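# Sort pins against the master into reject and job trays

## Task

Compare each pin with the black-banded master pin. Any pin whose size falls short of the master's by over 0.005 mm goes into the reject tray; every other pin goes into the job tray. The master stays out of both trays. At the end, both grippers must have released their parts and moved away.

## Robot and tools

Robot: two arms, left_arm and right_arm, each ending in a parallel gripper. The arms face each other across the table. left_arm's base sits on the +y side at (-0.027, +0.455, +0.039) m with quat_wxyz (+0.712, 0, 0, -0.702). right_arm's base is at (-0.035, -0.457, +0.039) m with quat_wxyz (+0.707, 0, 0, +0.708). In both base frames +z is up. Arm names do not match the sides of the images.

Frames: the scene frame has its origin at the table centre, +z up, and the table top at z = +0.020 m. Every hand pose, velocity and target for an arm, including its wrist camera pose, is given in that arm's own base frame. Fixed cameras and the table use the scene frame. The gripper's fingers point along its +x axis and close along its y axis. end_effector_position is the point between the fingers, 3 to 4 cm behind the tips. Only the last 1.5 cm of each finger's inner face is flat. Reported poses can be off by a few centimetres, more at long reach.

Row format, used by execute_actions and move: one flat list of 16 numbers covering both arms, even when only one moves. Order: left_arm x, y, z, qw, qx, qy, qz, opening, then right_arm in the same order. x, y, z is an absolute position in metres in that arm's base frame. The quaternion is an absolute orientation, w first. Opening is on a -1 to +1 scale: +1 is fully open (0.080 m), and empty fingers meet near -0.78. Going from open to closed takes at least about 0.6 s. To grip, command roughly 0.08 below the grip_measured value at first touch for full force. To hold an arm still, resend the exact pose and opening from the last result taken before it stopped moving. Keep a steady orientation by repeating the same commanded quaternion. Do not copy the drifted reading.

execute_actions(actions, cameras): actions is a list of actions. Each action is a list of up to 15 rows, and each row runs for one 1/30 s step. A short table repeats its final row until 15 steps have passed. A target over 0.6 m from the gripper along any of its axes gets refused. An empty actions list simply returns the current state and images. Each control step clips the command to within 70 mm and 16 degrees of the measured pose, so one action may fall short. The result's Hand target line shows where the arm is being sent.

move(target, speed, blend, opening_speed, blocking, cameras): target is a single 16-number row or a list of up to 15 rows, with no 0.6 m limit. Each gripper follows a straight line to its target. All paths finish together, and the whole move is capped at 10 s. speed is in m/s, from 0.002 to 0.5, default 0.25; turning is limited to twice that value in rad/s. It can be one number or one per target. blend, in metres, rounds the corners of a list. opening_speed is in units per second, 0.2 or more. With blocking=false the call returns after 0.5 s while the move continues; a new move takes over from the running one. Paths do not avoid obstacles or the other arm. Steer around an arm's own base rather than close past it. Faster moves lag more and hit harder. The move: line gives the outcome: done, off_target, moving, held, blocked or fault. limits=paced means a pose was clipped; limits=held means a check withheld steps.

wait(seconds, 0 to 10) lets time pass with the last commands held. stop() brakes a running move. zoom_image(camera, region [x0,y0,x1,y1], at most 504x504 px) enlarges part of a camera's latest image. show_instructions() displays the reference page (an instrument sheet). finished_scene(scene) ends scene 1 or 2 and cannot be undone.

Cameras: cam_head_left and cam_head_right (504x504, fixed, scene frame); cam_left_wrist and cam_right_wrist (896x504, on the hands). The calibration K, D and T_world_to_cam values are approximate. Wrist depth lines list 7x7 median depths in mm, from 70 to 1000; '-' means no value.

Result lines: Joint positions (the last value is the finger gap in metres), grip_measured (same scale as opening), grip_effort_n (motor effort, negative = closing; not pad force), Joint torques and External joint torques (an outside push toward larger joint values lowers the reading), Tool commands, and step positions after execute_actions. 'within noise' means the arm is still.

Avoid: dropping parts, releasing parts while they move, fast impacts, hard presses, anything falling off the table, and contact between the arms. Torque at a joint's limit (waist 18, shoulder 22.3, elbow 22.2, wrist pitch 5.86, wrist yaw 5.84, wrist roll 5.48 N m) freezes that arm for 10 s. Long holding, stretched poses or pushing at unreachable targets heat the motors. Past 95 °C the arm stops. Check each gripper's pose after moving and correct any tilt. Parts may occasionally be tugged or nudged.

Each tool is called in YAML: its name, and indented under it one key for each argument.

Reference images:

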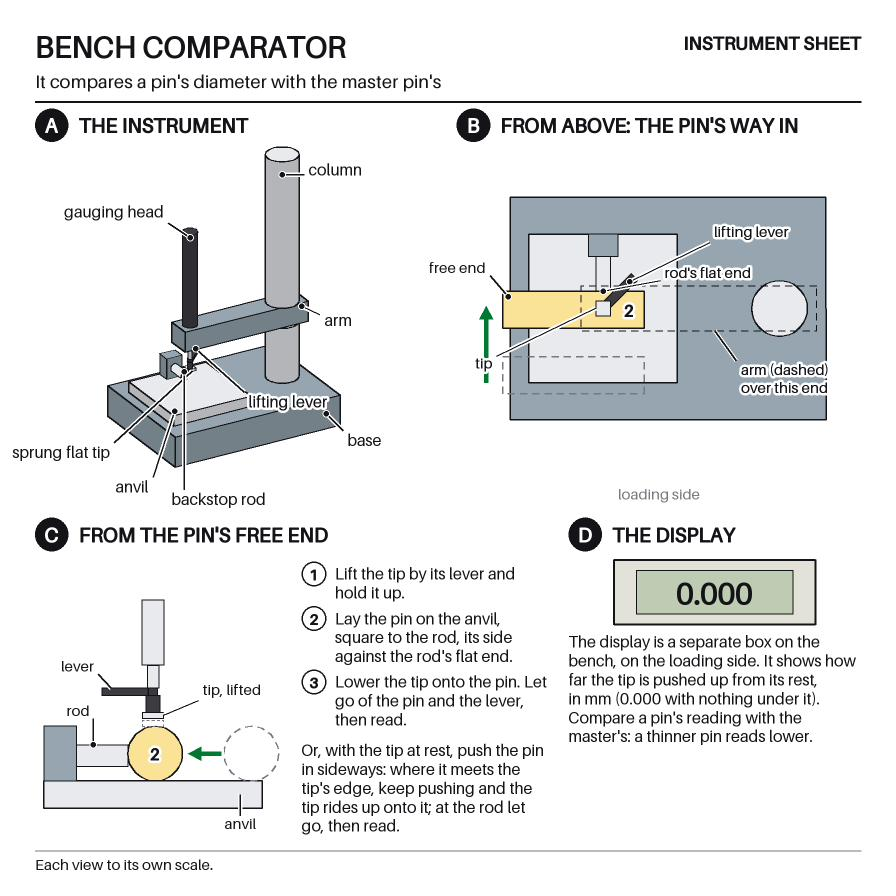

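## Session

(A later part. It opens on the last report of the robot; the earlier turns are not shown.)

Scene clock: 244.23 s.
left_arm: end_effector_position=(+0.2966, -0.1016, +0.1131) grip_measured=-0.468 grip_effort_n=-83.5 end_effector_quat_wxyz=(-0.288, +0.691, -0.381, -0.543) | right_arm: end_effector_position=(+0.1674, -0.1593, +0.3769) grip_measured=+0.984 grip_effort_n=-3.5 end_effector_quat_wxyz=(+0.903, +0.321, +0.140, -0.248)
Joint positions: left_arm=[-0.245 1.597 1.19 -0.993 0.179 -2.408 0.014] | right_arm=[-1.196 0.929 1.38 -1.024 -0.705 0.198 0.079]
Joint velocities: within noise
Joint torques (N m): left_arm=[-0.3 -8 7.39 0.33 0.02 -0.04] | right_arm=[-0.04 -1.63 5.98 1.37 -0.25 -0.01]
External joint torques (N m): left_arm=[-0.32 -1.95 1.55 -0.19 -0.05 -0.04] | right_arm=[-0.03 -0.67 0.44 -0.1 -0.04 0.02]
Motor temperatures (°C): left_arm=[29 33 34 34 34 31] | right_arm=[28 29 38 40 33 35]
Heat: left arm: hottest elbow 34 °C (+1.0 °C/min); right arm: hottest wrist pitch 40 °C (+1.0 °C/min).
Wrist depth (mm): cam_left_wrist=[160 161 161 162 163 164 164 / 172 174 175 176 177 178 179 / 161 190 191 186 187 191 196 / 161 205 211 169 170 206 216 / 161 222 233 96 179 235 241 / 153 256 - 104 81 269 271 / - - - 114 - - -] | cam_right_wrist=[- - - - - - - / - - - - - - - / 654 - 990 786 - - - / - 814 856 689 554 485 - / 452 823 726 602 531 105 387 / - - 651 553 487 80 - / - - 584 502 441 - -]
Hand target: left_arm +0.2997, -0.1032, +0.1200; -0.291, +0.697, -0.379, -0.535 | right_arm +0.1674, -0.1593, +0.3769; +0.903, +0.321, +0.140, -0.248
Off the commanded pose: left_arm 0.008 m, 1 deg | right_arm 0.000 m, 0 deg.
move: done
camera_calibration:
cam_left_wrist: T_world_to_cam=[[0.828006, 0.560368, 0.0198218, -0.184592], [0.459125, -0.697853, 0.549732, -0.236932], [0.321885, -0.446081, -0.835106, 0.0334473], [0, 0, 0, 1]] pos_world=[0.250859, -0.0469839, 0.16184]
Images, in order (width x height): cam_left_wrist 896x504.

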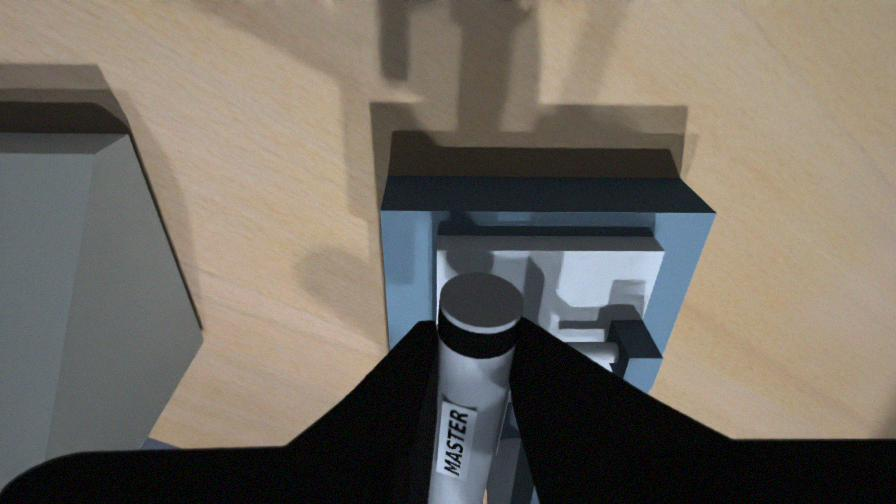

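move:
  target:
    - [0.1656, 0.0398, 0.09, 0.4193, -0.5753, 0.5464, 0.4414, -0.52, 0.1674, -0.1593, 0.3769, 0.903, 0.321, 0.140, -0.248, 0.984]
    - [0.1656, 0.0398, 0.0165, 0.4193, -0.5753, 0.5464, 0.4414, -0.52, 0.1674, -0.1593, 0.3769, 0.903, 0.321, 0.140, -0.248, 0.984]
    - [0.1656, 0.0398, 0.0165, 0.4193, -0.5753, 0.5464, 0.4414, 0.2, 0.1674, -0.1593, 0.3769, 0.903, 0.321, 0.140, -0.248, 0.984]
    - [0.1656, 0.0398, 0.10, 0.4193, -0.5753, 0.5464, 0.4414, 0.2, 0.1674, -0.1593, 0.3769, 0.903, 0.321, 0.140, -0.248, 0.984]
  speed: [0.25, 0.08, 0.05, 0.15]
  opening_speed: 0.8
  cameras: ["cam_left_wrist"]

Scene clock: 254.03 s.
left_arm: end_effector_position=(+0.1636, +0.0384, +0.0968) grip_measured=+0.197 grip_effort_n=14.2 end_effector_quat_wxyz=(-0.415, +0.573, -0.550, -0.443) | right_arm: end_effector_position=(+0.1674, -0.1593, +0.3769) grip_measured=+0.984 grip_effort_n=-3.5 end_effector_quat_wxyz=(+0.903, +0.321, +0.140, -0.248)
Joint positions: left_arm=[0.445 1.267 0.843 -1.263 0.24 -1.163 0.044] | right_arm=[-1.196 0.929 1.38 -1.024 -0.705 0.198 0.079]
Joint velocities: within noise
Joint torques (N m): left_arm=[0.25 -4.13 6.46 -0.13 0.12 0.07] | right_arm=[-0.04 -1.63 5.98 1.36 -0.25 -0.01]
External joint torques (N m): left_arm=[0.24 -1 1.06 -0.23 0.01 0.07] | right_arm=[-0.06 -0.63 0.42 -0.11 -0.02 0.02]
Motor temperatures (°C): left_arm=[29 34 34 34 34 31] | right_arm=[28 29 38 40 33 35]
Heat: left arm: hottest shoulder 34 °C (+2.0 °C/min); right arm: hottest wrist pitch 40 °C (+1.0 °C/min).
Wrist depth (mm): cam_left_wrist=[146 147 147 148 149 150 151 / 156 160 160 161 162 163 164 / 168 175 176 170 178 179 180 / 167 194 195 192 198 198 201 / 185 212 208 220 211 219 225 / 213 215 81 250 94 82 241 / - - - 288 283 76 -] | cam_right_wrist=[- - - - - - - / - - - - - - - / 538 540 992 781 - - - / - 611 835 682 562 486 - / - 645 715 602 533 105 389 / - - 655 550 481 80 - / - - 586 503 441 - -]
Hand target: left_arm +0.1655, +0.0397, +0.1000; -0.419, +0.575, -0.546, -0.441 | right_arm +0.1674, -0.1593, +0.3769; +0.903, +0.321, +0.140, -0.248
Off the commanded pose: left_arm 0.004 m, 1 deg | right_arm 0.000 m, 0 deg.
move: done
camera_calibration:
cam_left_wrist: T_world_to_cam=[[0.997267, 0.0702472, 0.0228804, -0.161778], [0.0449795, -0.822993, 0.566267, 0.00172043], [0.0586091, -0.563691, -0.823904, 0.171622], [0, 0, 0, 1]] pos_world=[0.1512, 0.109522, 0.144127]
Images, in order (width x height): cam_left_wrist 896x504.

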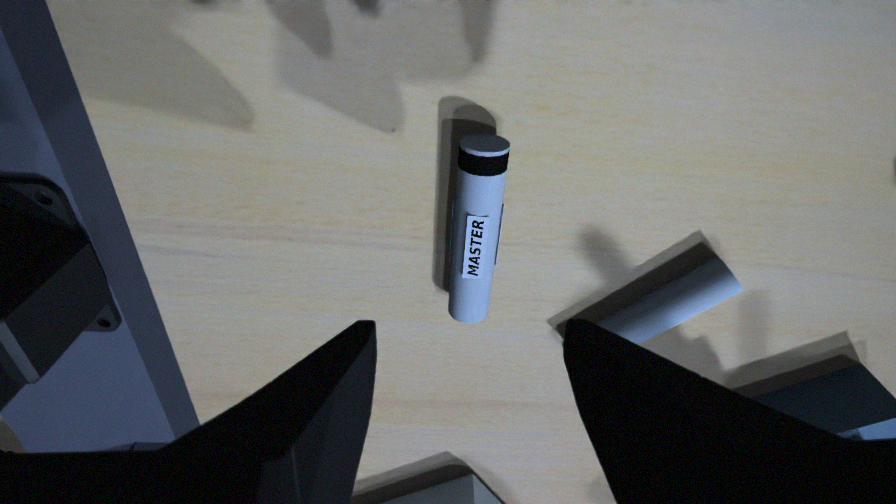

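move:
  target: [0.2743, -0.0119, 0.08, 0.5676, -0.2869, 0.7397, 0.2201, 0.2, 0.1674, -0.1593, 0.3769, 0.903, 0.321, 0.140, -0.248, 0.984]
  cameras: ["cam_left_wrist"]

Scene clock: 260.97 s.
left_arm: end_effector_position=(+0.2722, -0.0120, +0.0804) grip_measured=+0.197 grip_effort_n=14.2 end_effector_quat_wxyz=(+0.567, -0.291, +0.739, +0.220) | right_arm: end_effector_position=(+0.1674, -0.1593, +0.3769) grip_measured=+0.984 grip_effort_n=-3.5 end_effector_quat_wxyz=(+0.903, +0.321, +0.140, -0.248)
Joint positions: left_arm=[0.05 1.77 1.247 -1.25 0.172 -0.678 0.044] | right_arm=[-1.196 0.929 1.38 -1.024 -0.705 0.198 0.079]
Joint velocities: within noise
Joint torques (N m): left_arm=[-0.3 -6.46 6.2 -0.25 -0.12 0.09] | right_arm=[-0.04 -1.63 5.98 1.37 -0.25 -0.01]
External joint torques (N m): left_arm=[-0.29 0.24 1.01 -0.24 -0.2 0.09] | right_arm=[-0.04 -0.66 0.48 -0.08 -0.03 0.02]
Motor temperatures (°C): left_arm=[29 33 35 34 34 31] | right_arm=[28 29 38 40 33 35]
Heat: left arm: hottest elbow 35 °C (+1.0 °C/min); right arm: hottest wrist pitch 40 °C (+1.0 °C/min).
Wrist depth (mm): cam_left_wrist=[130 131 130 131 132 132 134 / 139 140 141 143 144 146 132 / 153 154 155 151 158 159 130 / 168 169 172 167 176 169 137 / 188 176 184 190 192 171 148 / 213 209 80 222 94 76 167 / - - 255 258 253 76 -] | cam_right_wrist=[- - - - - - - / - - - - - - - / 607 - 992 781 - - - / 424 768 836 688 557 485 - / 417 434 713 601 531 106 387 / - - 652 550 483 80 - / - - 586 503 442 - -]
Hand target: left_arm +0.2743, -0.0119, +0.0800; +0.568, -0.287, +0.740, +0.220 | right_arm +0.1674, -0.1593, +0.3769; +0.903, +0.321, +0.140, -0.248
Off the commanded pose: left_arm 0.002 m, 0 deg | right_arm 0.000 m, 0 deg.
move: done
camera_calibration:
cam_left_wrist: T_world_to_cam=[[0.693188, -0.719627, 0.040341, -0.194273], [-0.610107, -0.55605, 0.564427, 0.146319], [-0.383745, -0.415866, -0.824497, 0.24555], [0, 0, 0, 1]] pos_world=[0.318167, 0.0436725, 0.127706]
Images, in order (width x height): cam_left_wrist 896x504.

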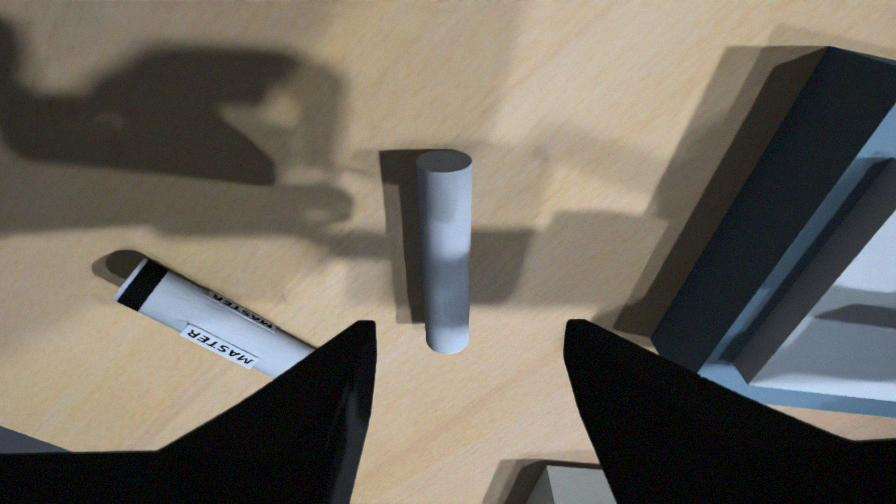

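move:
  target: [0.2730, -0.0067, 0.024, 0.5648, -0.2959, 0.7361, 0.2271, 0.2, 0.1674, -0.1593, 0.3769, 0.903, 0.321, 0.140, -0.248, 0.984]
  cameras: ["cam_left_wrist"]
  speed: 0.1

Scene clock: 277.07 s.
left_arm: end_effector_position=(+0.2767, -0.0082, +0.0285) grip_measured=+0.197 grip_effort_n=14.2 end_effector_quat_wxyz=(+0.571, -0.297, +0.732, +0.222) | right_arm: end_effector_position=(+0.1674, -0.1593, +0.3769) grip_measured=+0.984 grip_effort_n=-3.5 end_effector_quat_wxyz=(+0.903, +0.321, +0.140, -0.248)
Joint positions: left_arm=[0.063 1.846 1.124 -1.034 0.172 -0.678 0.044] | right_arm=[-1.196 0.929 1.38 -1.024 -0.705 0.198 0.079]
Joint velocities: within noise
Joint torques (N m): left_arm=[0.3 -6.69 3.55 0.07 -0.09 -0.05] | right_arm=[-0.04 -1.63 5.98 1.36 -0.25 -0.01]
External joint torques (N m): left_arm=[0.28 0.19 -1.31 0.03 -0.17 -0.05] | right_arm=[-0.04 -0.7 0.5 -0.09 -0.03 0.02]
Motor temperatures (°C): left_arm=[29 33 34 33 34 31] | right_arm=[28 29 38 40 33 35]
Heat: left arm: hottest elbow 34 °C (-1.0 °C/min); right arm: hottest wrist pitch 40 °C (+0.0 °C/min).
Wrist depth (mm): cam_left_wrist=[- 82 82 83 84 85 87 / 88 88 89 91 92 93 94 / 96 97 98 100 101 102 103 / 106 107 108 109 111 113 115 / 118 119 116 111 121 127 123 / - 130 80 131 94 82 117 / - - 159 153 159 76 -] | cam_right_wrist=[- - - - - - - / - - - - - - - / 590 - - 781 - - - / 460 775 852 686 563 483 - / - 443 675 603 528 105 391 / - - 622 551 485 80 - / - - 579 506 442 - -]
Hand target: left_arm +0.2730, -0.0068, +0.0241; +0.565, -0.296, +0.736, +0.227 | right_arm +0.1674, -0.1593, +0.3769; +0.903, +0.321, +0.140, -0.248
Off the commanded pose: left_arm 0.006 m, 1 deg | right_arm 0.000 m, 0 deg.
move: done
camera_calibration:
cam_left_wrist: T_world_to_cam=[[0.701714, -0.710624, 0.0510956, -0.195138], [-0.611998, -0.564498, 0.553896, 0.181245], [-0.364768, -0.419947, -0.831017, 0.200928], [0, 0, 0, 1]] pos_world=[0.321145, 0.0480223, 0.0765543]
Images, in order (width x height): cam_left_wrist 896x504.

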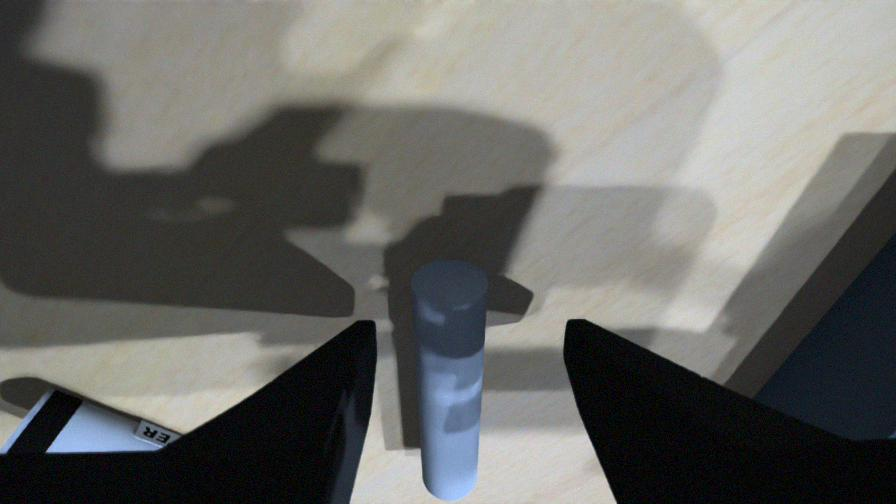

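move:
  target:
    - [0.2702, -0.0037, 0.0135, 0.5648, -0.2959, 0.7361, 0.2271, 0.2, 0.1674, -0.1593, 0.3769, 0.903, 0.321, 0.140, -0.248, 0.984]
    - [0.2702, -0.0037, 0.0135, 0.5648, -0.2959, 0.7361, 0.2271, -0.52, 0.1674, -0.1593, 0.3769, 0.903, 0.321, 0.140, -0.248, 0.984]
  cameras: ["cam_left_wrist"]
  speed: 0.05
  opening_speed: 0.8

Scene clock: 282.53 s.
left_arm: end_effector_position=(+0.2740, -0.0042, +0.0185) grip_measured=-0.471 grip_effort_n=-83.5 end_effector_quat_wxyz=(+0.571, -0.299, +0.731, +0.225) | right_arm: end_effector_position=(+0.1674, -0.1593, +0.3769) grip_measured=+0.984 grip_effort_n=-3.5 end_effector_quat_wxyz=(+0.903, +0.321, +0.140, -0.248)
Joint positions: left_arm=[0.076 1.856 1.094 -0.995 0.168 -0.672 0.014] | right_arm=[-1.196 0.929 1.38 -1.024 -0.705 0.198 0.079]
Joint velocities: within noise
Joint torques (N m): left_arm=[0.1 -6.42 3.33 0.24 -0.03 0.1] | right_arm=[-0.04 -1.64 5.98 1.37 -0.25 -0.01]
External joint torques (N m): left_arm=[0.13 0.46 -1.38 0.23 -0.11 0.1] | right_arm=[-0.03 -0.66 0.45 -0.1 -0.03 0.02]
Motor temperatures (°C): left_arm=[29 33 34 33 34 31] | right_arm=[28 29 38 40 33 35]
Heat: left arm: hottest elbow 34 °C (-1.0 °C/min); right arm: hottest wrist pitch 40 °C (+0.0 °C/min).
Wrist depth (mm): cam_left_wrist=[- 75 75 76 76 77 80 / - 80 81 81 83 84 84 / 87 87 88 89 91 92 93 / 96 97 98 99 101 102 104 / - 107 109 95 110 114 116 / 120 121 117 100 82 129 125 / - - - 114 - - -] | cam_right_wrist=[- - - - - - - / - - - - - - - / 583 - 981 773 - - - / 464 777 861 683 563 483 - / - 445 663 600 532 106 386 / - - 623 551 482 80 - / - - 580 502 443 - -]
Hand target: left_arm +0.2701, -0.0038, +0.0136; +0.565, -0.296, +0.736, +0.227 | right_arm +0.1674, -0.1593, +0.3769; +0.903, +0.321, +0.140, -0.248
Off the commanded pose: left_arm 0.006 m, 1 deg | right_arm 0.000 m, 0 deg.
move: done
camera_calibration:
cam_left_wrist: T_world_to_cam=[[0.706465, -0.706091, 0.0484007, -0.191135], [-0.607795, -0.570234, 0.552646, 0.186193], [-0.362619, -0.419843, -0.83201, 0.192826], [0, 0, 0, 1]] pos_world=[0.31812, 0.0521717, 0.0667854]
Images, in order (width x height): cam_left_wrist 896x504.

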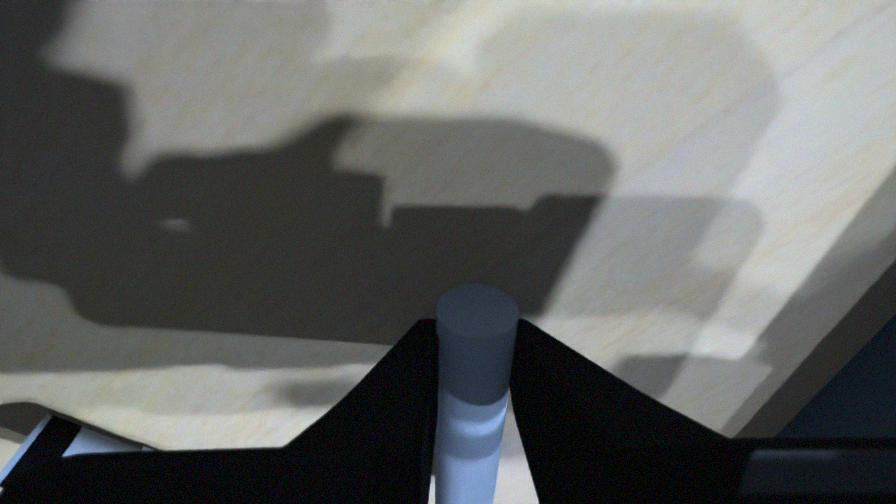

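move:
  target:
    - [0.2740, -0.0040, 0.12, 0.5648, -0.2959, 0.7361, 0.2271, -0.52, 0.1674, -0.1593, 0.3769, 0.903, 0.321, 0.140, -0.248, 0.984]
    - [0.285, -0.07, 0.13, 0.2909, -0.6969, 0.3792, 0.5348, -0.52, 0.1674, -0.1593, 0.3769, 0.903, 0.321, 0.140, -0.248, 0.984]
    - [0.3017, -0.1015, 0.085, 0.2909, -0.6969, 0.3792, 0.5348, -0.52, 0.1674, -0.1593, 0.3769, 0.903, 0.321, 0.140, -0.248, 0.984]
  cameras: ["cam_left_wrist"]
  speed: [0.12,0.2,0.15]
  blend: [0.02,0.02,0]

Scene clock: 295.80 s.
left_arm: end_effector_position=(+0.3032, -0.1013, +0.0884) grip_measured=-0.471 grip_effort_n=-83.5 end_effector_quat_wxyz=(-0.291, +0.700, -0.379, -0.531) | right_arm: end_effector_position=(+0.1674, -0.1593, +0.3769) grip_measured=+0.984 grip_effort_n=-4.0 end_effector_quat_wxyz=(+0.903, +0.321, +0.140, -0.248)
Joint positions: left_arm=[-0.237 1.618 1.107 -0.859 0.182 -2.4 0.014] | right_arm=[-1.196 0.929 1.38 -1.024 -0.705 0.198 0.079]
Joint velocities: within noise
Joint torques (N m): left_arm=[-0.29 -6.44 4.84 0.69 -0.04 -0.07] | right_arm=[-0.04 -1.63 5.98 1.36 -0.25 -0.01]
External joint torques (N m): left_arm=[-0.29 -0.28 -0.95 0.1 -0.12 -0.07] | right_arm=[-0.04 -0.71 0.48 -0.1 -0.03 0.02]
Motor temperatures (°C): left_arm=[29 34 34 33 34 31] | right_arm=[28 29 38 40 33 35]
Heat: left arm: hottest shoulder 34 °C (+1.0 °C/min); right arm: hottest wrist pitch 40 °C (+0.0 °C/min).
Wrist depth (mm): cam_left_wrist=[135 136 137 138 139 141 142 / 146 148 148 150 152 154 155 / 157 161 163 162 164 167 171 / 170 178 179 146 147 151 191 / 171 198 201 95 148 202 214 / 171 225 - 100 81 236 244 / - - - 115 - - -] | cam_right_wrist=[- - - - - - - / - - - - - - - / 651 - 997 770 - - - / - 811 859 694 560 483 - / 447 819 716 604 529 106 387 / - - 656 545 487 80 - / - - 589 500 443 - -]
Hand target: left_arm +0.3017, -0.1015, +0.0851; -0.291, +0.697, -0.379, -0.535 | right_arm +0.1674, -0.1593, +0.3769; +0.903, +0.321, +0.140, -0.248
Off the commanded pose: left_arm 0.004 m, 1 deg | right_arm 0.000 m, 0 deg.
move: done
camera_calibration:
cam_left_wrist: T_world_to_cam=[[0.827733, 0.559718, 0.0396648, -0.191546], [0.441389, -0.693127, 0.569869, -0.222159], [0.346458, -0.454192, -0.820778, 0.00132665], [0, 0, 0, 1]] pos_world=[0.256148, -0.0461705, 0.135288]
Images, in order (width x height): cam_left_wrist 896x504.

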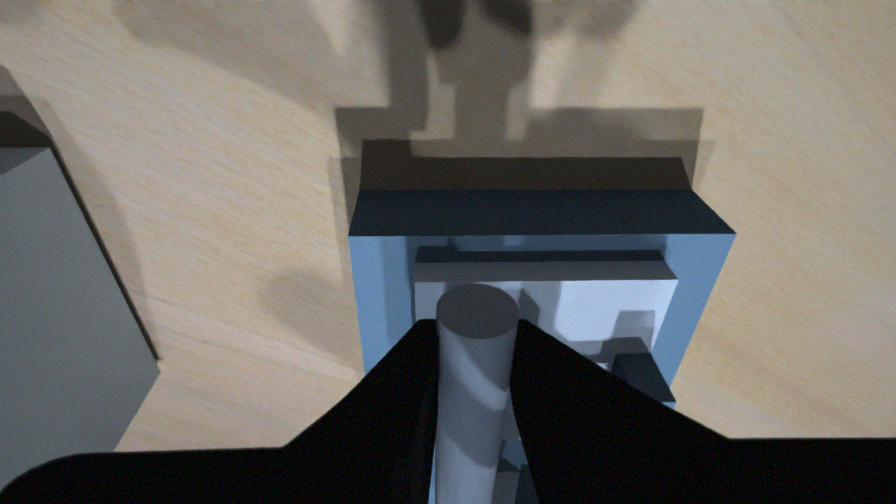

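move:
  target:
    - [0.3017, -0.1015, 0.056, 0.2909, -0.6969, 0.3792, 0.5348, -0.52, 0.1674, -0.1593, 0.3769, 0.903, 0.321, 0.140, -0.248, 0.984]
    - [0.3335, -0.0809, 0.0570, 0.2909, -0.6969, 0.3792, 0.5348, -0.52, 0.1674, -0.1593, 0.3769, 0.903, 0.321, 0.140, -0.248, 0.984]
  cameras: ["cam_left_wrist"]
  speed: [0.05,0.03]

zoom_image:
  camera: "cam_left_wrist"
  region: [300, 204, 640, 504]

Scene clock: 301.73 s.
left_arm: end_effector_position=(+0.3278, -0.0868, +0.0596) grip_measured=-0.471 grip_effort_n=-83.5 end_effector_quat_wxyz=(-0.291, +0.695, -0.388, -0.531) | right_arm: end_effector_position=(+0.1674, -0.1593, +0.3769) grip_measured=+0.984 grip_effort_n=-3.5 end_effector_quat_wxyz=(+0.903, +0.321, +0.140, -0.248)
Joint positions: left_arm=[-0.168 1.743 1.128 -0.78 0.206 -2.316 0.014] | right_arm=[-1.196 0.929 1.38 -1.024 -0.705 0.198 0.079]
Joint velocities: within noise
Joint torques (N m): left_arm=[1.33 -5.7 6.61 0.87 -0.3 0.05] | right_arm=[-0.04 -1.62 5.99 1.36 -0.25 -0.01]
External joint torques (N m): left_arm=[1.33 1.16 1.05 0.33 -0.39 0.06] | right_arm=[-0.04 -0.78 0.57 -0.08 -0.04 0.01]
Motor temperatures (°C): left_arm=[29 34 34 33 34 31] | right_arm=[28 29 38 40 33 35]
Heat: left arm: hottest shoulder 34 °C (+1.0 °C/min); right arm: hottest wrist pitch 40 °C (+0.0 °C/min).
Wrist depth (mm): cam_left_wrist=[110 110 111 110 113 113 114 / 120 120 121 122 123 123 124 / 131 131 133 133 134 136 137 / 145 143 132 132 132 147 152 / 161 162 120 95 120 169 170 / 182 184 - 100 81 192 195 / - - - 114 - - -] | cam_right_wrist=[- - - - - - - / - - - - - - - / - - 992 773 - - - / 662 822 848 678 565 485 - / 431 821 712 595 529 105 386 / - - 649 546 486 80 - / - - 578 502 443 - -]
Hand target: left_arm +0.3333, -0.0809, +0.0571; -0.291, +0.697, -0.379, -0.535 | right_arm +0.1674, -0.1593, +0.3769; +0.903, +0.321, +0.140, -0.248
Off the commanded pose: left_arm 0.009 m, 1 deg | right_arm 0.000 m, 0 deg.
move: off_target (left_arm)
camera_calibration:
cam_left_wrist: T_world_to_cam=[[0.836889, 0.54667, 0.0277246, -0.222268], [0.436287, -0.696779, 0.569344, -0.205094], [0.330562, -0.464382, -0.821632, -0.0198999], [0, 0, 0, 1]] pos_world=[0.282071, -0.0306387, 0.106581]
Images, in order (width x height): cam_left_wrist 896x504.

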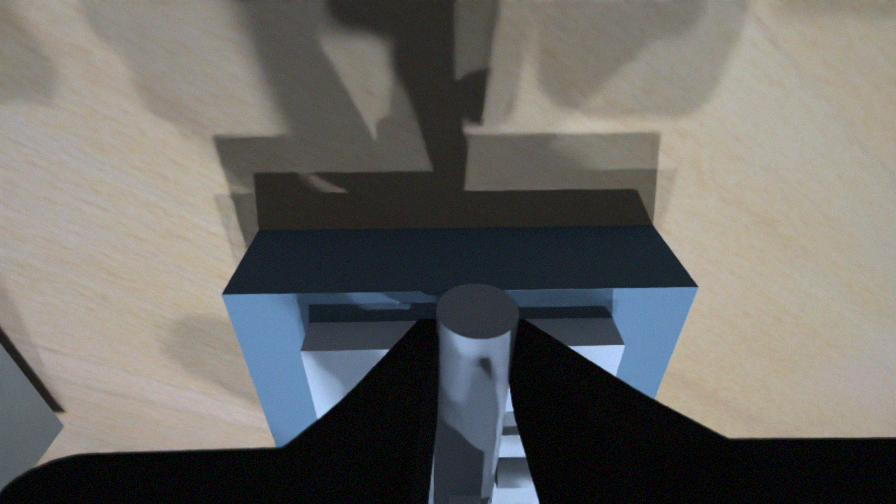

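Scaled by 1.482 from the camera's 896x504 image, which has a finer 1280x720 frame.

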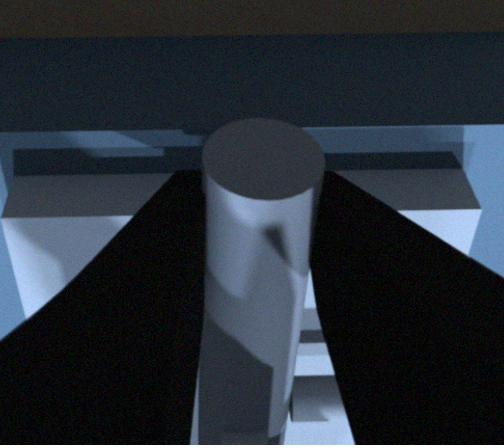

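move:
  target:
    - [0.3287, -0.0853, 0.0577, 0.2909, -0.6969, 0.3792, 0.5348, -0.52, 0.1674, -0.1593, 0.3769, 0.903, 0.321, 0.140, -0.248, 0.984]
    - [0.3287, -0.0853, 0.0577, 0.2909, -0.6969, 0.3792, 0.5348, -0.15, 0.1674, -0.1593, 0.3769, 0.903, 0.321, 0.140, -0.248, 0.984]
    - [0.3275, -0.0835, 0.13, 0.2909, -0.6969, 0.3792, 0.5348, -0.15, 0.1674, -0.1593, 0.3769, 0.903, 0.321, 0.140, -0.248, 0.984]
    - [0.21, -0.165, 0.18, 0.2909, -0.6969, 0.3792, 0.5348, -0.15, 0.1674, -0.1593, 0.3769, 0.903, 0.321, 0.140, -0.248, 0.984]
  speed: [0.03, 0.03, 0.08, 0.25]
  blend: [0,0,0.02,0]
  opening_speed: 0.5
  cameras: ["cam_left_wrist"]

zoom_image:
  camera: "cam_left_wrist"
  region: [160, 160, 320, 250]

zoom_image:
  camera: "cam_left_wrist"
  region: [600, 80, 880, 300]

Scene clock: 312.40 s.
left_arm: end_effector_position=(+0.2116, -0.1660, +0.1803) grip_measured=-0.153 grip_effort_n=14.2 end_effector_quat_wxyz=(-0.289, +0.697, -0.381, -0.534) | right_arm: end_effector_position=(+0.1674, -0.1593, +0.3769) grip_measured=+0.984 grip_effort_n=-4.4 end_effector_quat_wxyz=(+0.903, +0.321, +0.140, -0.248)
Joint positions: left_arm=[-0.608 1.362 1.239 -1.203 0.103 -2.765 0.028] | right_arm=[-1.196 0.929 1.38 -1.024 -0.705 0.198 0.079]
Joint velocities: within noise
Joint torques (N m): left_arm=[-0.4 -5.76 5.2 0.38 -0.15 -0.07] | right_arm=[-0.04 -1.64 5.98 1.36 -0.25 -0.01]
External joint torques (N m): left_arm=[-0.4 -1.4 -0.71 -0.25 -0.2 -0.07] | right_arm=[-0.03 -0.72 0.51 -0.08 -0.04 0.01]
Motor temperatures (°C): left_arm=[29 34 35 34 34 31] | right_arm=[28 29 39 40 33 35]
Heat: left arm: hottest elbow 35 °C (+1.0 °C/min); right arm: hottest wrist pitch 40 °C (+0.0 °C/min).
Wrist depth (mm): cam_left_wrist=[220 221 223 225 228 230 232 / 206 205 207 241 244 236 244 / 199 199 202 264 261 226 269 / 193 193 196 292 279 244 296 / 187 189 191 326 296 278 205 / - 195 - 379 81 227 374 / - - - - 79 - -] | cam_right_wrist=[- - - - - - - / - - - - - - - / 688 - 994 782 - - - / - 806 862 685 556 482 - / - 825 707 600 532 106 389 / - - 661 552 482 80 - / - - 580 503 438 - -]
Hand target: left_arm +0.2100, -0.1650, +0.1800; -0.291, +0.697, -0.379, -0.535 | right_arm +0.1674, -0.1593, +0.3769; +0.903, +0.321, +0.140, -0.248
Off the commanded pose: left_arm 0.002 m, 0 deg | right_arm 0.000 m, 0 deg.
move: done
camera_calibration:
cam_left_wrist: T_world_to_cam=[[0.828451, 0.559159, 0.0317976, -0.0819694], [0.446379, -0.693514, 0.565494, -0.279215], [0.338253, -0.45429, -0.824139, 0.0814264], [0, 0, 0, 1]] pos_world=[0.165001, -0.110815, 0.227607]
Images, in order (width x height): cam_left_wrist 896x504.

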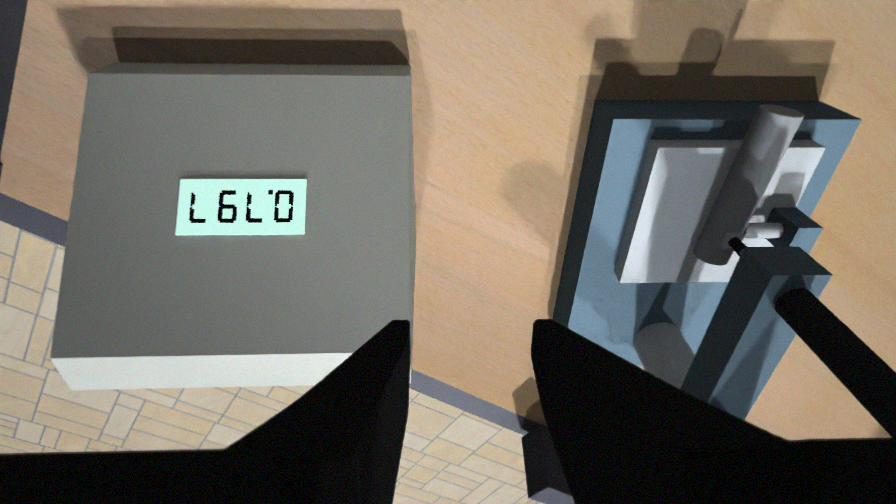

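Scaled by 3.150 from the camera's 896x504 image, which has a finer 1280x720 frame.

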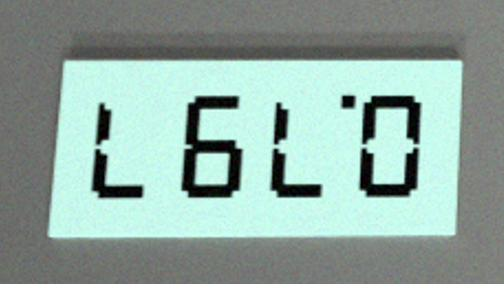

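Scaled by 1.800 from the camera's 896x504 image, which has a finer 1280x720 frame.

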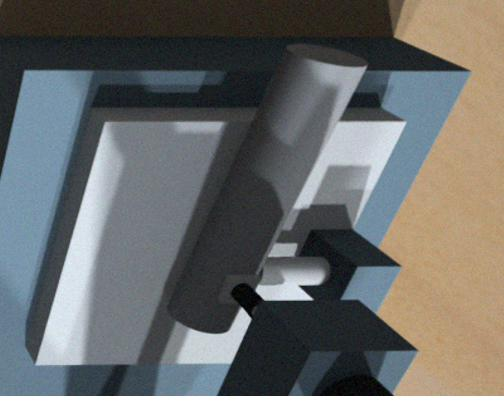

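wait:
  seconds: 0.5
  cameras: ["cam_left_wrist"]

zoom_image:
  camera: "cam_left_wrist"
  region: [160, 160, 320, 250]

Scene clock: 317.20 s.
left_arm: end_effector_position=(+0.2116, -0.1659, +0.1803) grip_measured=-0.153 grip_effort_n=14.2 end_effector_quat_wxyz=(-0.289, +0.697, -0.381, -0.534) | right_arm: end_effector_position=(+0.1674, -0.1593, +0.3769) grip_measured=+0.984 grip_effort_n=-4.0 end_effector_quat_wxyz=(+0.903, +0.321, +0.140, -0.248)
Joint positions: left_arm=[-0.608 1.362 1.239 -1.203 0.103 -2.765 0.028] | right_arm=[-1.196 0.929 1.38 -1.024 -0.705 0.198 0.079]
Joint velocities: within noise
Joint torques (N m): left_arm=[-0.33 -5.75 5.2 0.41 -0.14 -0.06] | right_arm=[-0.03 -1.63 5.98 1.37 -0.25 -0.01]
External joint torques (N m): left_arm=[-0.33 -1.35 -0.76 -0.23 -0.19 -0.06] | right_arm=[-0.04 -0.68 0.48 -0.09 -0.03 0.01]
Motor temperatures (°C): left_arm=[29 34 35 34 34 31] | right_arm=[28 29 39 40 33 35]
Heat: left arm: hottest elbow 35 °C (+0.0 °C/min); right arm: hottest wrist pitch 40 °C (+0.0 °C/min).
Wrist depth (mm): cam_left_wrist=[220 221 223 225 228 230 233 / 206 205 207 241 243 237 244 / 199 199 201 264 261 225 268 / 193 193 196 292 279 244 303 / 187 189 191 325 296 279 206 / - 194 - 378 81 228 375 / - - - - 79 - -] | cam_right_wrist=[- - - - - - - / - - - - - - - / 676 - 993 779 - - - / - 816 875 682 560 486 - / - 834 710 601 528 105 389 / - - 657 547 487 80 - / - - 584 502 443 - -]
Hand target: left_arm +0.2100, -0.1650, +0.1800; -0.291, +0.697, -0.379, -0.535 | right_arm +0.1674, -0.1593, +0.3769; +0.903, +0.321, +0.140, -0.248
Tool commands: left_gripper/opening=-0.15 right_gripper/opening=+0.984
Off the commanded pose: left_arm 0.002 m, 0 deg | right_arm 0.000 m, 0 deg.
wait: 0.50 s; at rest from the start
camera_calibration:
cam_left_wrist: T_world_to_cam=[[0.828199, 0.559525, 0.0319052, -0.0818986], [0.446804, -0.693574, 0.565086, -0.279148], [0.338308, -0.453748, -0.824415, 0.0815858], [0, 0, 0, 1]] pos_world=[0.164952, -0.110766, 0.227616]
Images, in order (width x height): cam_left_wrist 896x504.

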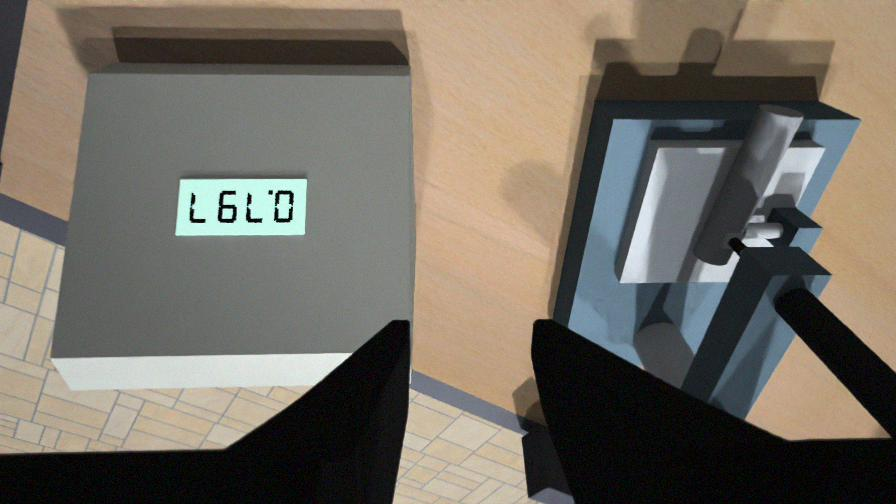

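Scaled by 3.150 from the camera's 896x504 image, which has a finer 1280x720 frame.

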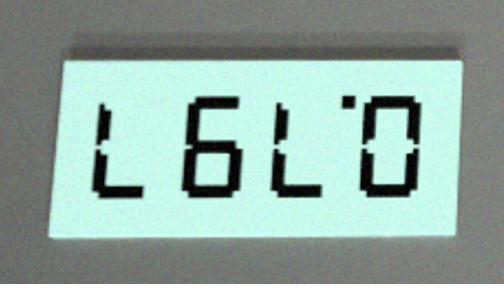

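move:
  target:
    - [0.3265, -0.0840, 0.13, 0.2909, -0.6969, 0.3792, 0.5348, -0.15, 0.1674, -0.1593, 0.3769, 0.903, 0.321, 0.140, -0.248, 0.984]
    - [0.3265, -0.0850, 0.055, 0.2909, -0.6969, 0.3792, 0.5348, -0.15, 0.1674, -0.1593, 0.3769, 0.903, 0.321, 0.140, -0.248, 0.984]
    - [0.3265, -0.0850, 0.055, 0.2909, -0.6969, 0.3792, 0.5348, -0.45, 0.1674, -0.1593, 0.3769, 0.903, 0.321, 0.140, -0.248, 0.984]
    - [0.3265, -0.0850, 0.055, 0.2909, -0.6969, 0.3792, 0.5348, -0.15, 0.1674, -0.1593, 0.3769, 0.903, 0.321, 0.140, -0.248, 0.984]
    - [0.3265, -0.0840, 0.13, 0.2909, -0.6969, 0.3792, 0.5348, -0.15, 0.1674, -0.1593, 0.3769, 0.903, 0.321, 0.140, -0.248, 0.984]
    - [0.21, -0.165, 0.18, 0.2909, -0.6969, 0.3792, 0.5348, -0.15, 0.1674, -0.1593, 0.3769, 0.903, 0.321, 0.140, -0.248, 0.984]
  speed: [0.25, 0.08, 0.03, 0.03, 0.08, 0.25]
  blend: [0.01,0,0,0,0.02,0]
  opening_speed: 0.5
  cameras: ["cam_left_wrist"]

zoom_image:
  camera: "cam_left_wrist"
  region: [160, 160, 320, 250]

zoom_image:
  camera: "cam_left_wrist"
  region: [600, 80, 880, 300]

Scene clock: 332.50 s.
left_arm: end_effector_position=(+0.2115, -0.1659, +0.1802) grip_measured=-0.153 grip_effort_n=14.2 end_effector_quat_wxyz=(-0.289, +0.697, -0.381, -0.534) | right_arm: end_effector_position=(+0.1674, -0.1593, +0.3769) grip_measured=+0.984 grip_effort_n=-3.5 end_effector_quat_wxyz=(+0.903, +0.321, +0.140, -0.248)
Joint positions: left_arm=[-0.608 1.362 1.239 -1.203 0.103 -2.765 0.028] | right_arm=[-1.196 0.929 1.38 -1.024 -0.705 0.198 0.079]
Joint velocities: within noise
Joint torques (N m): left_arm=[-0.34 -5.7 5.24 0.42 -0.15 -0.07] | right_arm=[-0.04 -1.63 5.98 1.36 -0.25 -0.01]
External joint torques (N m): left_arm=[-0.34 -1.32 -0.72 -0.23 -0.2 -0.07] | right_arm=[-0.04 -0.71 0.47 -0.11 -0.03 0.02]
Motor temperatures (°C): left_arm=[29 35 35 34 34 31] | right_arm=[28 29 39 41 33 35]
Heat: left arm: hottest shoulder 35 °C (+2.0 °C/min); right arm: hottest wrist pitch 41 °C (+1.0 °C/min).
Wrist depth (mm): cam_left_wrist=[220 221 223 225 228 229 232 / 206 205 207 241 244 237 244 / 199 198 201 264 261 225 268 / 193 193 196 292 279 243 303 / 188 189 191 325 296 279 206 / - 194 - 378 81 228 374 / - - - - 79 - -] | cam_right_wrist=[- - - - - - - / - - - - - - - / 681 - 987 772 - - - / - 804 855 699 564 488 - / - 811 710 596 525 105 388 / - - 654 551 485 80 - / - - 580 500 443 - -]
Hand target: left_arm +0.2100, -0.1650, +0.1800; -0.291, +0.697, -0.379, -0.535 | right_arm +0.1674, -0.1593, +0.3769; +0.903, +0.321, +0.140, -0.248
Off the commanded pose: left_arm 0.002 m, 0 deg | right_arm 0.000 m, 0 deg.
move: done
camera_calibration:
cam_left_wrist: T_world_to_cam=[[0.828461, 0.559152, 0.0316599, -0.0819191], [0.446556, -0.693638, 0.565203, -0.279102], [0.337995, -0.45411, -0.824344, 0.0814895], [0, 0, 0, 1]] pos_world=[0.164959, -0.110785, 0.227518]
Images, in order (width x height): cam_left_wrist 896x504.

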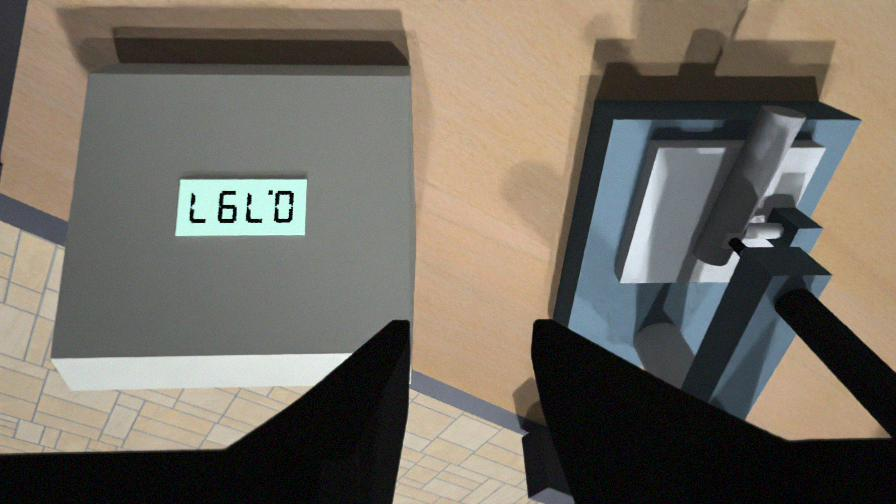

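Scaled by 3.150 from the camera's 896x504 image, which has a finer 1280x720 frame.

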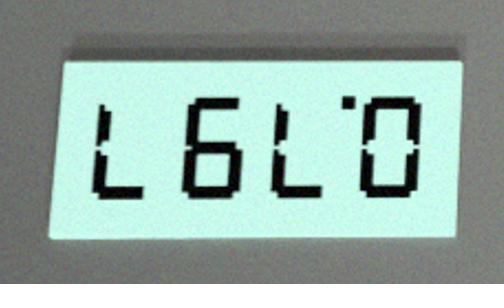

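Scaled by 1.800 from the camera's 896x504 image, which has a finer 1280x720 frame.

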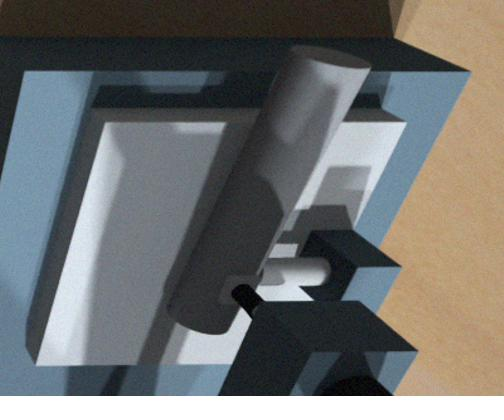

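move:
  target:
    - [0.3265, -0.0850, 0.12, 0.2909, -0.6969, 0.3792, 0.5348, -0.15, 0.1674, -0.1593, 0.3769, 0.903, 0.321, 0.140, -0.248, 0.984]
    - [0.3265, -0.0850, 0.055, 0.2909, -0.6969, 0.3792, 0.5348, -0.15, 0.1674, -0.1593, 0.3769, 0.903, 0.321, 0.140, -0.248, 0.984]
    - [0.3265, -0.0850, 0.055, 0.2909, -0.6969, 0.3792, 0.5348, -0.52, 0.1674, -0.1593, 0.3769, 0.903, 0.321, 0.140, -0.248, 0.984]
    - [0.2997, -0.1032, 0.056, 0.2909, -0.6969, 0.3792, 0.5348, -0.52, 0.1674, -0.1593, 0.3769, 0.903, 0.321, 0.140, -0.248, 0.984]
    - [0.2997, -0.1032, 0.10, 0.2909, -0.6969, 0.3792, 0.5348, -0.52, 0.1674, -0.1593, 0.3769, 0.903, 0.321, 0.140, -0.248, 0.984]
    - [0.275, -0.02, 0.16, 0.2909, -0.6969, 0.3792, 0.5348, -0.52, 0.1674, -0.1593, 0.3769, 0.903, 0.321, 0.140, -0.248, 0.984]
  speed: [0.25, 0.08, 0.05, 0.04, 0.12, 0.25]
  blend: [0.01,0,0,0.005,0.02,0]
  opening_speed: 1.0
  cameras: ["cam_left_wrist"]

Scene clock: 351.03 s.
left_arm: end_effector_position=(+0.2723, -0.0199, +0.1541) grip_measured=-0.469 grip_effort_n=-83.5 end_effector_quat_wxyz=(-0.290, +0.691, -0.380, -0.543) | right_arm: end_effector_position=(+0.1674, -0.1593, +0.3769) grip_measured=+0.984 grip_effort_n=-3.5 end_effector_quat_wxyz=(+0.903, +0.321, +0.140, -0.248)
Joint positions: left_arm=[0.046 1.473 1.238 -1.221 0.218 -2.113 0.014] | right_arm=[-1.196 0.929 1.38 -1.024 -0.705 0.198 0.079]
Joint velocities: within noise
Joint torques (N m): left_arm=[0.24 -6.5 7.36 0.26 0.36 0.1] | right_arm=[-0.04 -1.63 5.99 1.36 -0.25 -0.01]
External joint torques (N m): left_arm=[0.24 -1.45 1.57 -0.19 0.26 0.1] | right_arm=[-0.04 -0.68 0.47 -0.1 -0.03 0.02]
Motor temperatures (°C): left_arm=[29 35 35 34 34 31] | right_arm=[28 29 39 41 33 35]
Heat: left arm: hottest shoulder 35 °C (+1.0 °C/min); right arm: hottest wrist pitch 41 °C (+1.0 °C/min).
Wrist depth (mm): cam_left_wrist=[199 199 200 201 202 201 202 / 215 216 217 218 219 218 219 / 234 236 237 238 240 241 240 / 248 255 261 264 264 266 267 / 232 271 284 96 283 297 300 / 225 271 - 101 81 329 332 / - - - 116 - - -] | cam_right_wrist=[- - - - - - - / - - - - - - - / 651 - 989 772 - - - / 411 764 861 687 565 483 - / 402 489 708 599 531 105 389 / - - 647 555 485 80 - / - - 586 503 443 - -]
Hand target: left_arm +0.2749, -0.0200, +0.1599; -0.291, +0.697, -0.379, -0.535 | right_arm +0.1674, -0.1593, +0.3769; +0.903, +0.321, +0.140, -0.248
Off the commanded pose: left_arm 0.006 m, 1 deg | right_arm 0.000 m, 0 deg.
move: done
camera_calibration:
cam_left_wrist: T_world_to_cam=[[0.828728, 0.559184, 0.0228728, -0.211753], [0.457052, -0.699818, 0.548961, -0.190709], [0.322977, -0.444485, -0.835535, 0.111801], [0, 0, 0, 1]] pos_world=[0.22654, 0.0346408, 0.202948]
Images, in order (width x height): cam_left_wrist 896x504.

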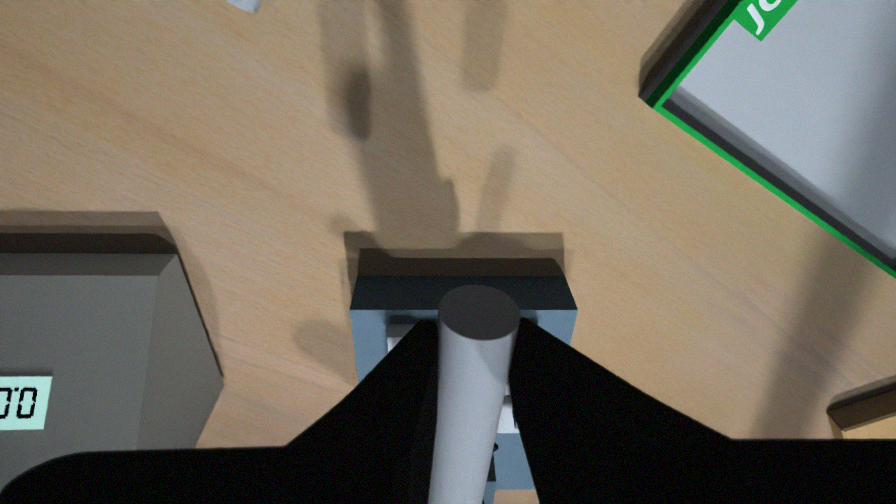

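move:
  target:
    - [0.30, 0.12, 0.16, 0, -0.7934, 0, 0.6088, -0.52, 0.1674, -0.1593, 0.3769, 0.903, 0.321, 0.140, -0.248, 0.984]
    - [0.385, 0.235, 0.12, 0, -0.7934, 0, 0.6088, -0.52, 0.1674, -0.1593, 0.3769, 0.903, 0.321, 0.140, -0.248, 0.984]
  speed: 0.25
  blend: [0.04,0]
  cameras: ["cam_left_wrist","cam_head_left"]

Scene clock: 359.50 s.
left_arm: end_effector_position=(+0.3816, +0.2341, +0.1185) grip_measured=-0.468 grip_effort_n=-83.5 end_effector_quat_wxyz=(+0.001, +0.790, +0.002, -0.613) | right_arm: end_effector_position=(+0.1674, -0.1593, +0.3769) grip_measured=+0.984 grip_effort_n=-3.5 end_effector_quat_wxyz=(+0.903, +0.321, +0.140, -0.248)
Joint positions: left_arm=[0.597 2.084 1.831 -1.107 0.139 -2.563 0.014] | right_arm=[-1.196 0.929 1.38 -1.024 -0.705 0.198 0.079]
Joint velocities: within noise
Joint torques (N m): left_arm=[-0.04 -10.26 7.55 0.43 0.3 0.09] | right_arm=[-0.04 -1.63 5.98 1.37 -0.25 -0.01]
External joint torques (N m): left_arm=[0.01 -0.47 1.56 -0.16 0.24 0.1] | right_arm=[-0.06 -0.68 0.5 -0.08 -0.02 0.02]
Motor temperatures (°C): left_arm=[29 35 35 34 34 31] | right_arm=[28 29 39 41 33 35]
Heat: left arm: hottest shoulder 35 °C (+1.0 °C/min); right arm: hottest wrist pitch 41 °C (+1.0 °C/min).
Wrist depth (mm): cam_left_wrist=[158 157 160 161 162 162 165 / 171 169 174 175 176 178 171 / 186 187 187 191 193 194 184 / 204 206 207 211 213 210 - / 222 229 225 96 233 229 - / 249 251 - 101 81 252 - / - - - 116 - - -] | cam_right_wrist=[- - - - - - - / 472 419 396 - - - - / - - 471 712 - - - / - 812 864 648 562 484 - / - 813 719 609 534 105 385 / - - 660 555 477 80 - / - - 587 501 440 - -]
Hand target: left_arm +0.3850, +0.2349, +0.1200; +0.000, +0.793, +0.000, -0.609 | right_arm +0.1674, -0.1593, +0.3769; +0.903, +0.321, +0.140, -0.248
Off the commanded pose: left_arm 0.004 m, 1 deg | right_arm 0.000 m, 0 deg.
move: done
camera_calibration:
cam_left_wrist: T_world_to_cam=[[-0.0235456, 0.999038, 0.0369882, -0.223007], [0.832011, -0.00093014, 0.554758, -0.350736], [0.554259, 0.0438367, -0.831189, -0.04349], [0, 0, 0, 1]] pos_world=[0.31067, 0.224373, 0.166674]
Images, in order (width x height): cam_head_left 504x504, cam_left_wrist 896x504.

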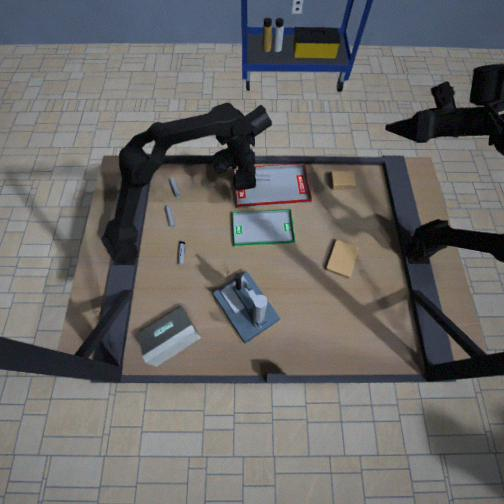

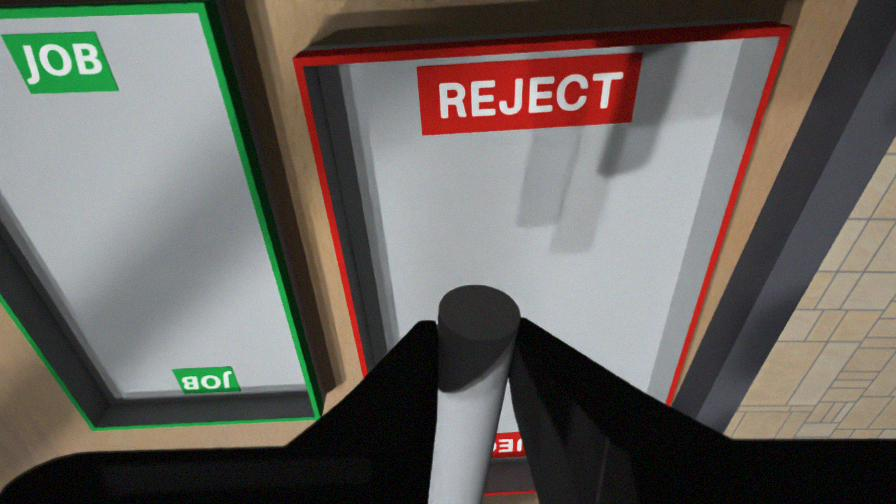

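move:
  target:
    - [0.385, 0.235, 0.024, 0, -0.7934, 0, 0.6088, -0.52, 0.1674, -0.1593, 0.3769, 0.903, 0.321, 0.140, -0.248, 0.984]
  speed: 0.1
  cameras: ["cam_left_wrist"]

Scene clock: 365.07 s.
left_arm: end_effector_position=(+0.3861, +0.2371, +0.0283) grip_measured=-0.468 grip_effort_n=-83.5 end_effector_quat_wxyz=(-0.003, +0.795, +0.005, -0.607) | right_arm: end_effector_position=(+0.1674, -0.1593, +0.3769) grip_measured=+0.984 grip_effort_n=-4.0 end_effector_quat_wxyz=(+0.903, +0.321, +0.140, -0.248)
Joint positions: left_arm=[0.597 2.156 1.575 -0.762 0.139 -2.563 0.014] | right_arm=[-1.196 0.929 1.38 -1.024 -0.705 0.198 0.079]
Joint velocities: within noise
Joint torques (N m): left_arm=[-0.03 -10.69 4.71 0.71 0.28 0.09] | right_arm=[-0.04 -1.63 5.98 1.36 -0.25 -0.01]
External joint torques (N m): left_arm=[-0.09 -0.8 -0.96 0.1 0.22 0.09] | right_arm=[-0.04 -0.7 0.45 -0.11 -0.02 0.02]
Motor temperatures (°C): left_arm=[29 35 35 34 34 31] | right_arm=[28 29 39 41 33 35]
Heat: left arm: hottest shoulder 35 °C (+1.0 °C/min); right arm: hottest wrist pitch 41 °C (+1.0 °C/min).
Wrist depth (mm): cam_left_wrist=[- 79 80 80 80 81 83 / - 82 83 84 84 85 82 / - - 93 93 93 93 95 / - 93 100 101 102 105 106 / - 100 111 96 112 117 116 / - 119 - 101 81 132 128 / - - - 116 - - -] | cam_right_wrist=[- - - - - - - / - 477 - - - - - / - - 468 554 - - - / - 821 852 564 561 486 - / - 824 716 583 531 105 387 / - - 658 553 484 80 - / - - 588 502 442 - -]
Hand target: left_arm +0.3851, +0.2350, +0.0241; +0.000, +0.793, +0.000, -0.609 | right_arm +0.1674, -0.1593, +0.3769; +0.903, +0.321, +0.140, -0.248
Off the commanded pose: left_arm 0.005 m, 1 deg | right_arm 0.000 m, 0 deg.
move: done
camera_calibration:
cam_left_wrist: T_world_to_cam=[[-0.0240602, 0.998653, 0.0459736, -0.222521], [0.823932, -0.00623553, 0.566655, -0.300396], [0.566178, 0.0515129, -0.822672, -0.127771], [0, 0, 0, 1]] pos_world=[0.314494, 0.22693, 0.0753371]
Images, in order (width x height): cam_left_wrist 896x504.

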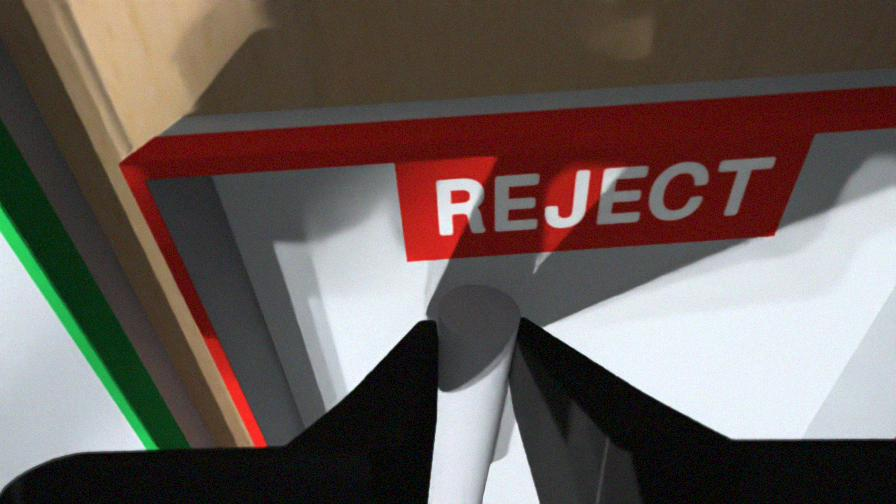

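move:
  target:
    - [0.385, 0.235, 0.0185, 0, -0.7934, 0, 0.6088, -0.52, 0.1674, -0.1593, 0.3769, 0.903, 0.321, 0.140, -0.248, 0.984]
  speed: 0.05
  cameras: []

Scene clock: 368.67 s.
left_arm: end_effector_position=(+0.3869, +0.2375, +0.0264) grip_measured=-0.468 grip_effort_n=-83.5 end_effector_quat_wxyz=(-0.005, +0.797, +0.006, -0.604) | right_arm: end_effector_position=(+0.1674, -0.1593, +0.3769) grip_measured=+0.984 grip_effort_n=-3.5 end_effector_quat_wxyz=(+0.903, +0.321, +0.140, -0.248)
Joint positions: left_arm=[0.597 2.156 1.567 -0.745 0.14 -2.563 0.014] | right_arm=[-1.196 0.929 1.38 -1.024 -0.705 0.198 0.079]
Joint velocities: within noise
Joint torques (N m): left_arm=[0.01 -9.72 4.33 0.87 0.25 0.08] | right_arm=[-0.04 -1.64 5.98 1.36 -0.25 -0.01]
External joint torques (N m): left_arm=[0.01 0.15 -1.33 0.24 0.19 0.08] | right_arm=[-0.05 -0.69 0.47 -0.09 -0.02 0.02]
Motor temperatures (°C): left_arm=[29 35 35 34 34 31] | right_arm=[28 29 39 41 33 35]
Heat: left arm: hottest shoulder 35 °C (+1.0 °C/min); right arm: hottest wrist pitch 41 °C (+1.0 °C/min).
Wrist depth (mm): cam_left_wrist=[- 77 77 79 79 80 82 / - 81 82 82 82 82 77 / - 88 91 91 91 92 94 / - 93 99 99 100 102 105 / - 101 110 96 111 116 117 / 101 119 - 101 81 129 127 / - - - 115 - - -] | cam_right_wrist=[- - - - - - - / - 477 - - - - - / - - 468 555 - - - / - 829 845 571 560 482 - / - 835 708 585 532 105 387 / - - 648 551 485 80 - / - - 589 499 446 - -]
Hand target: left_arm +0.3849, +0.2350, +0.0186; +0.000, +0.793, +0.000, -0.609 | right_arm +0.1674, -0.1593, +0.3769; +0.903, +0.321, +0.140, -0.248
Off the commanded pose: left_arm 0.009 m, 1 deg | right_arm 0.000 m, 0 deg.
move: off_target (left_arm)
No camera images: "cameras" was empty.


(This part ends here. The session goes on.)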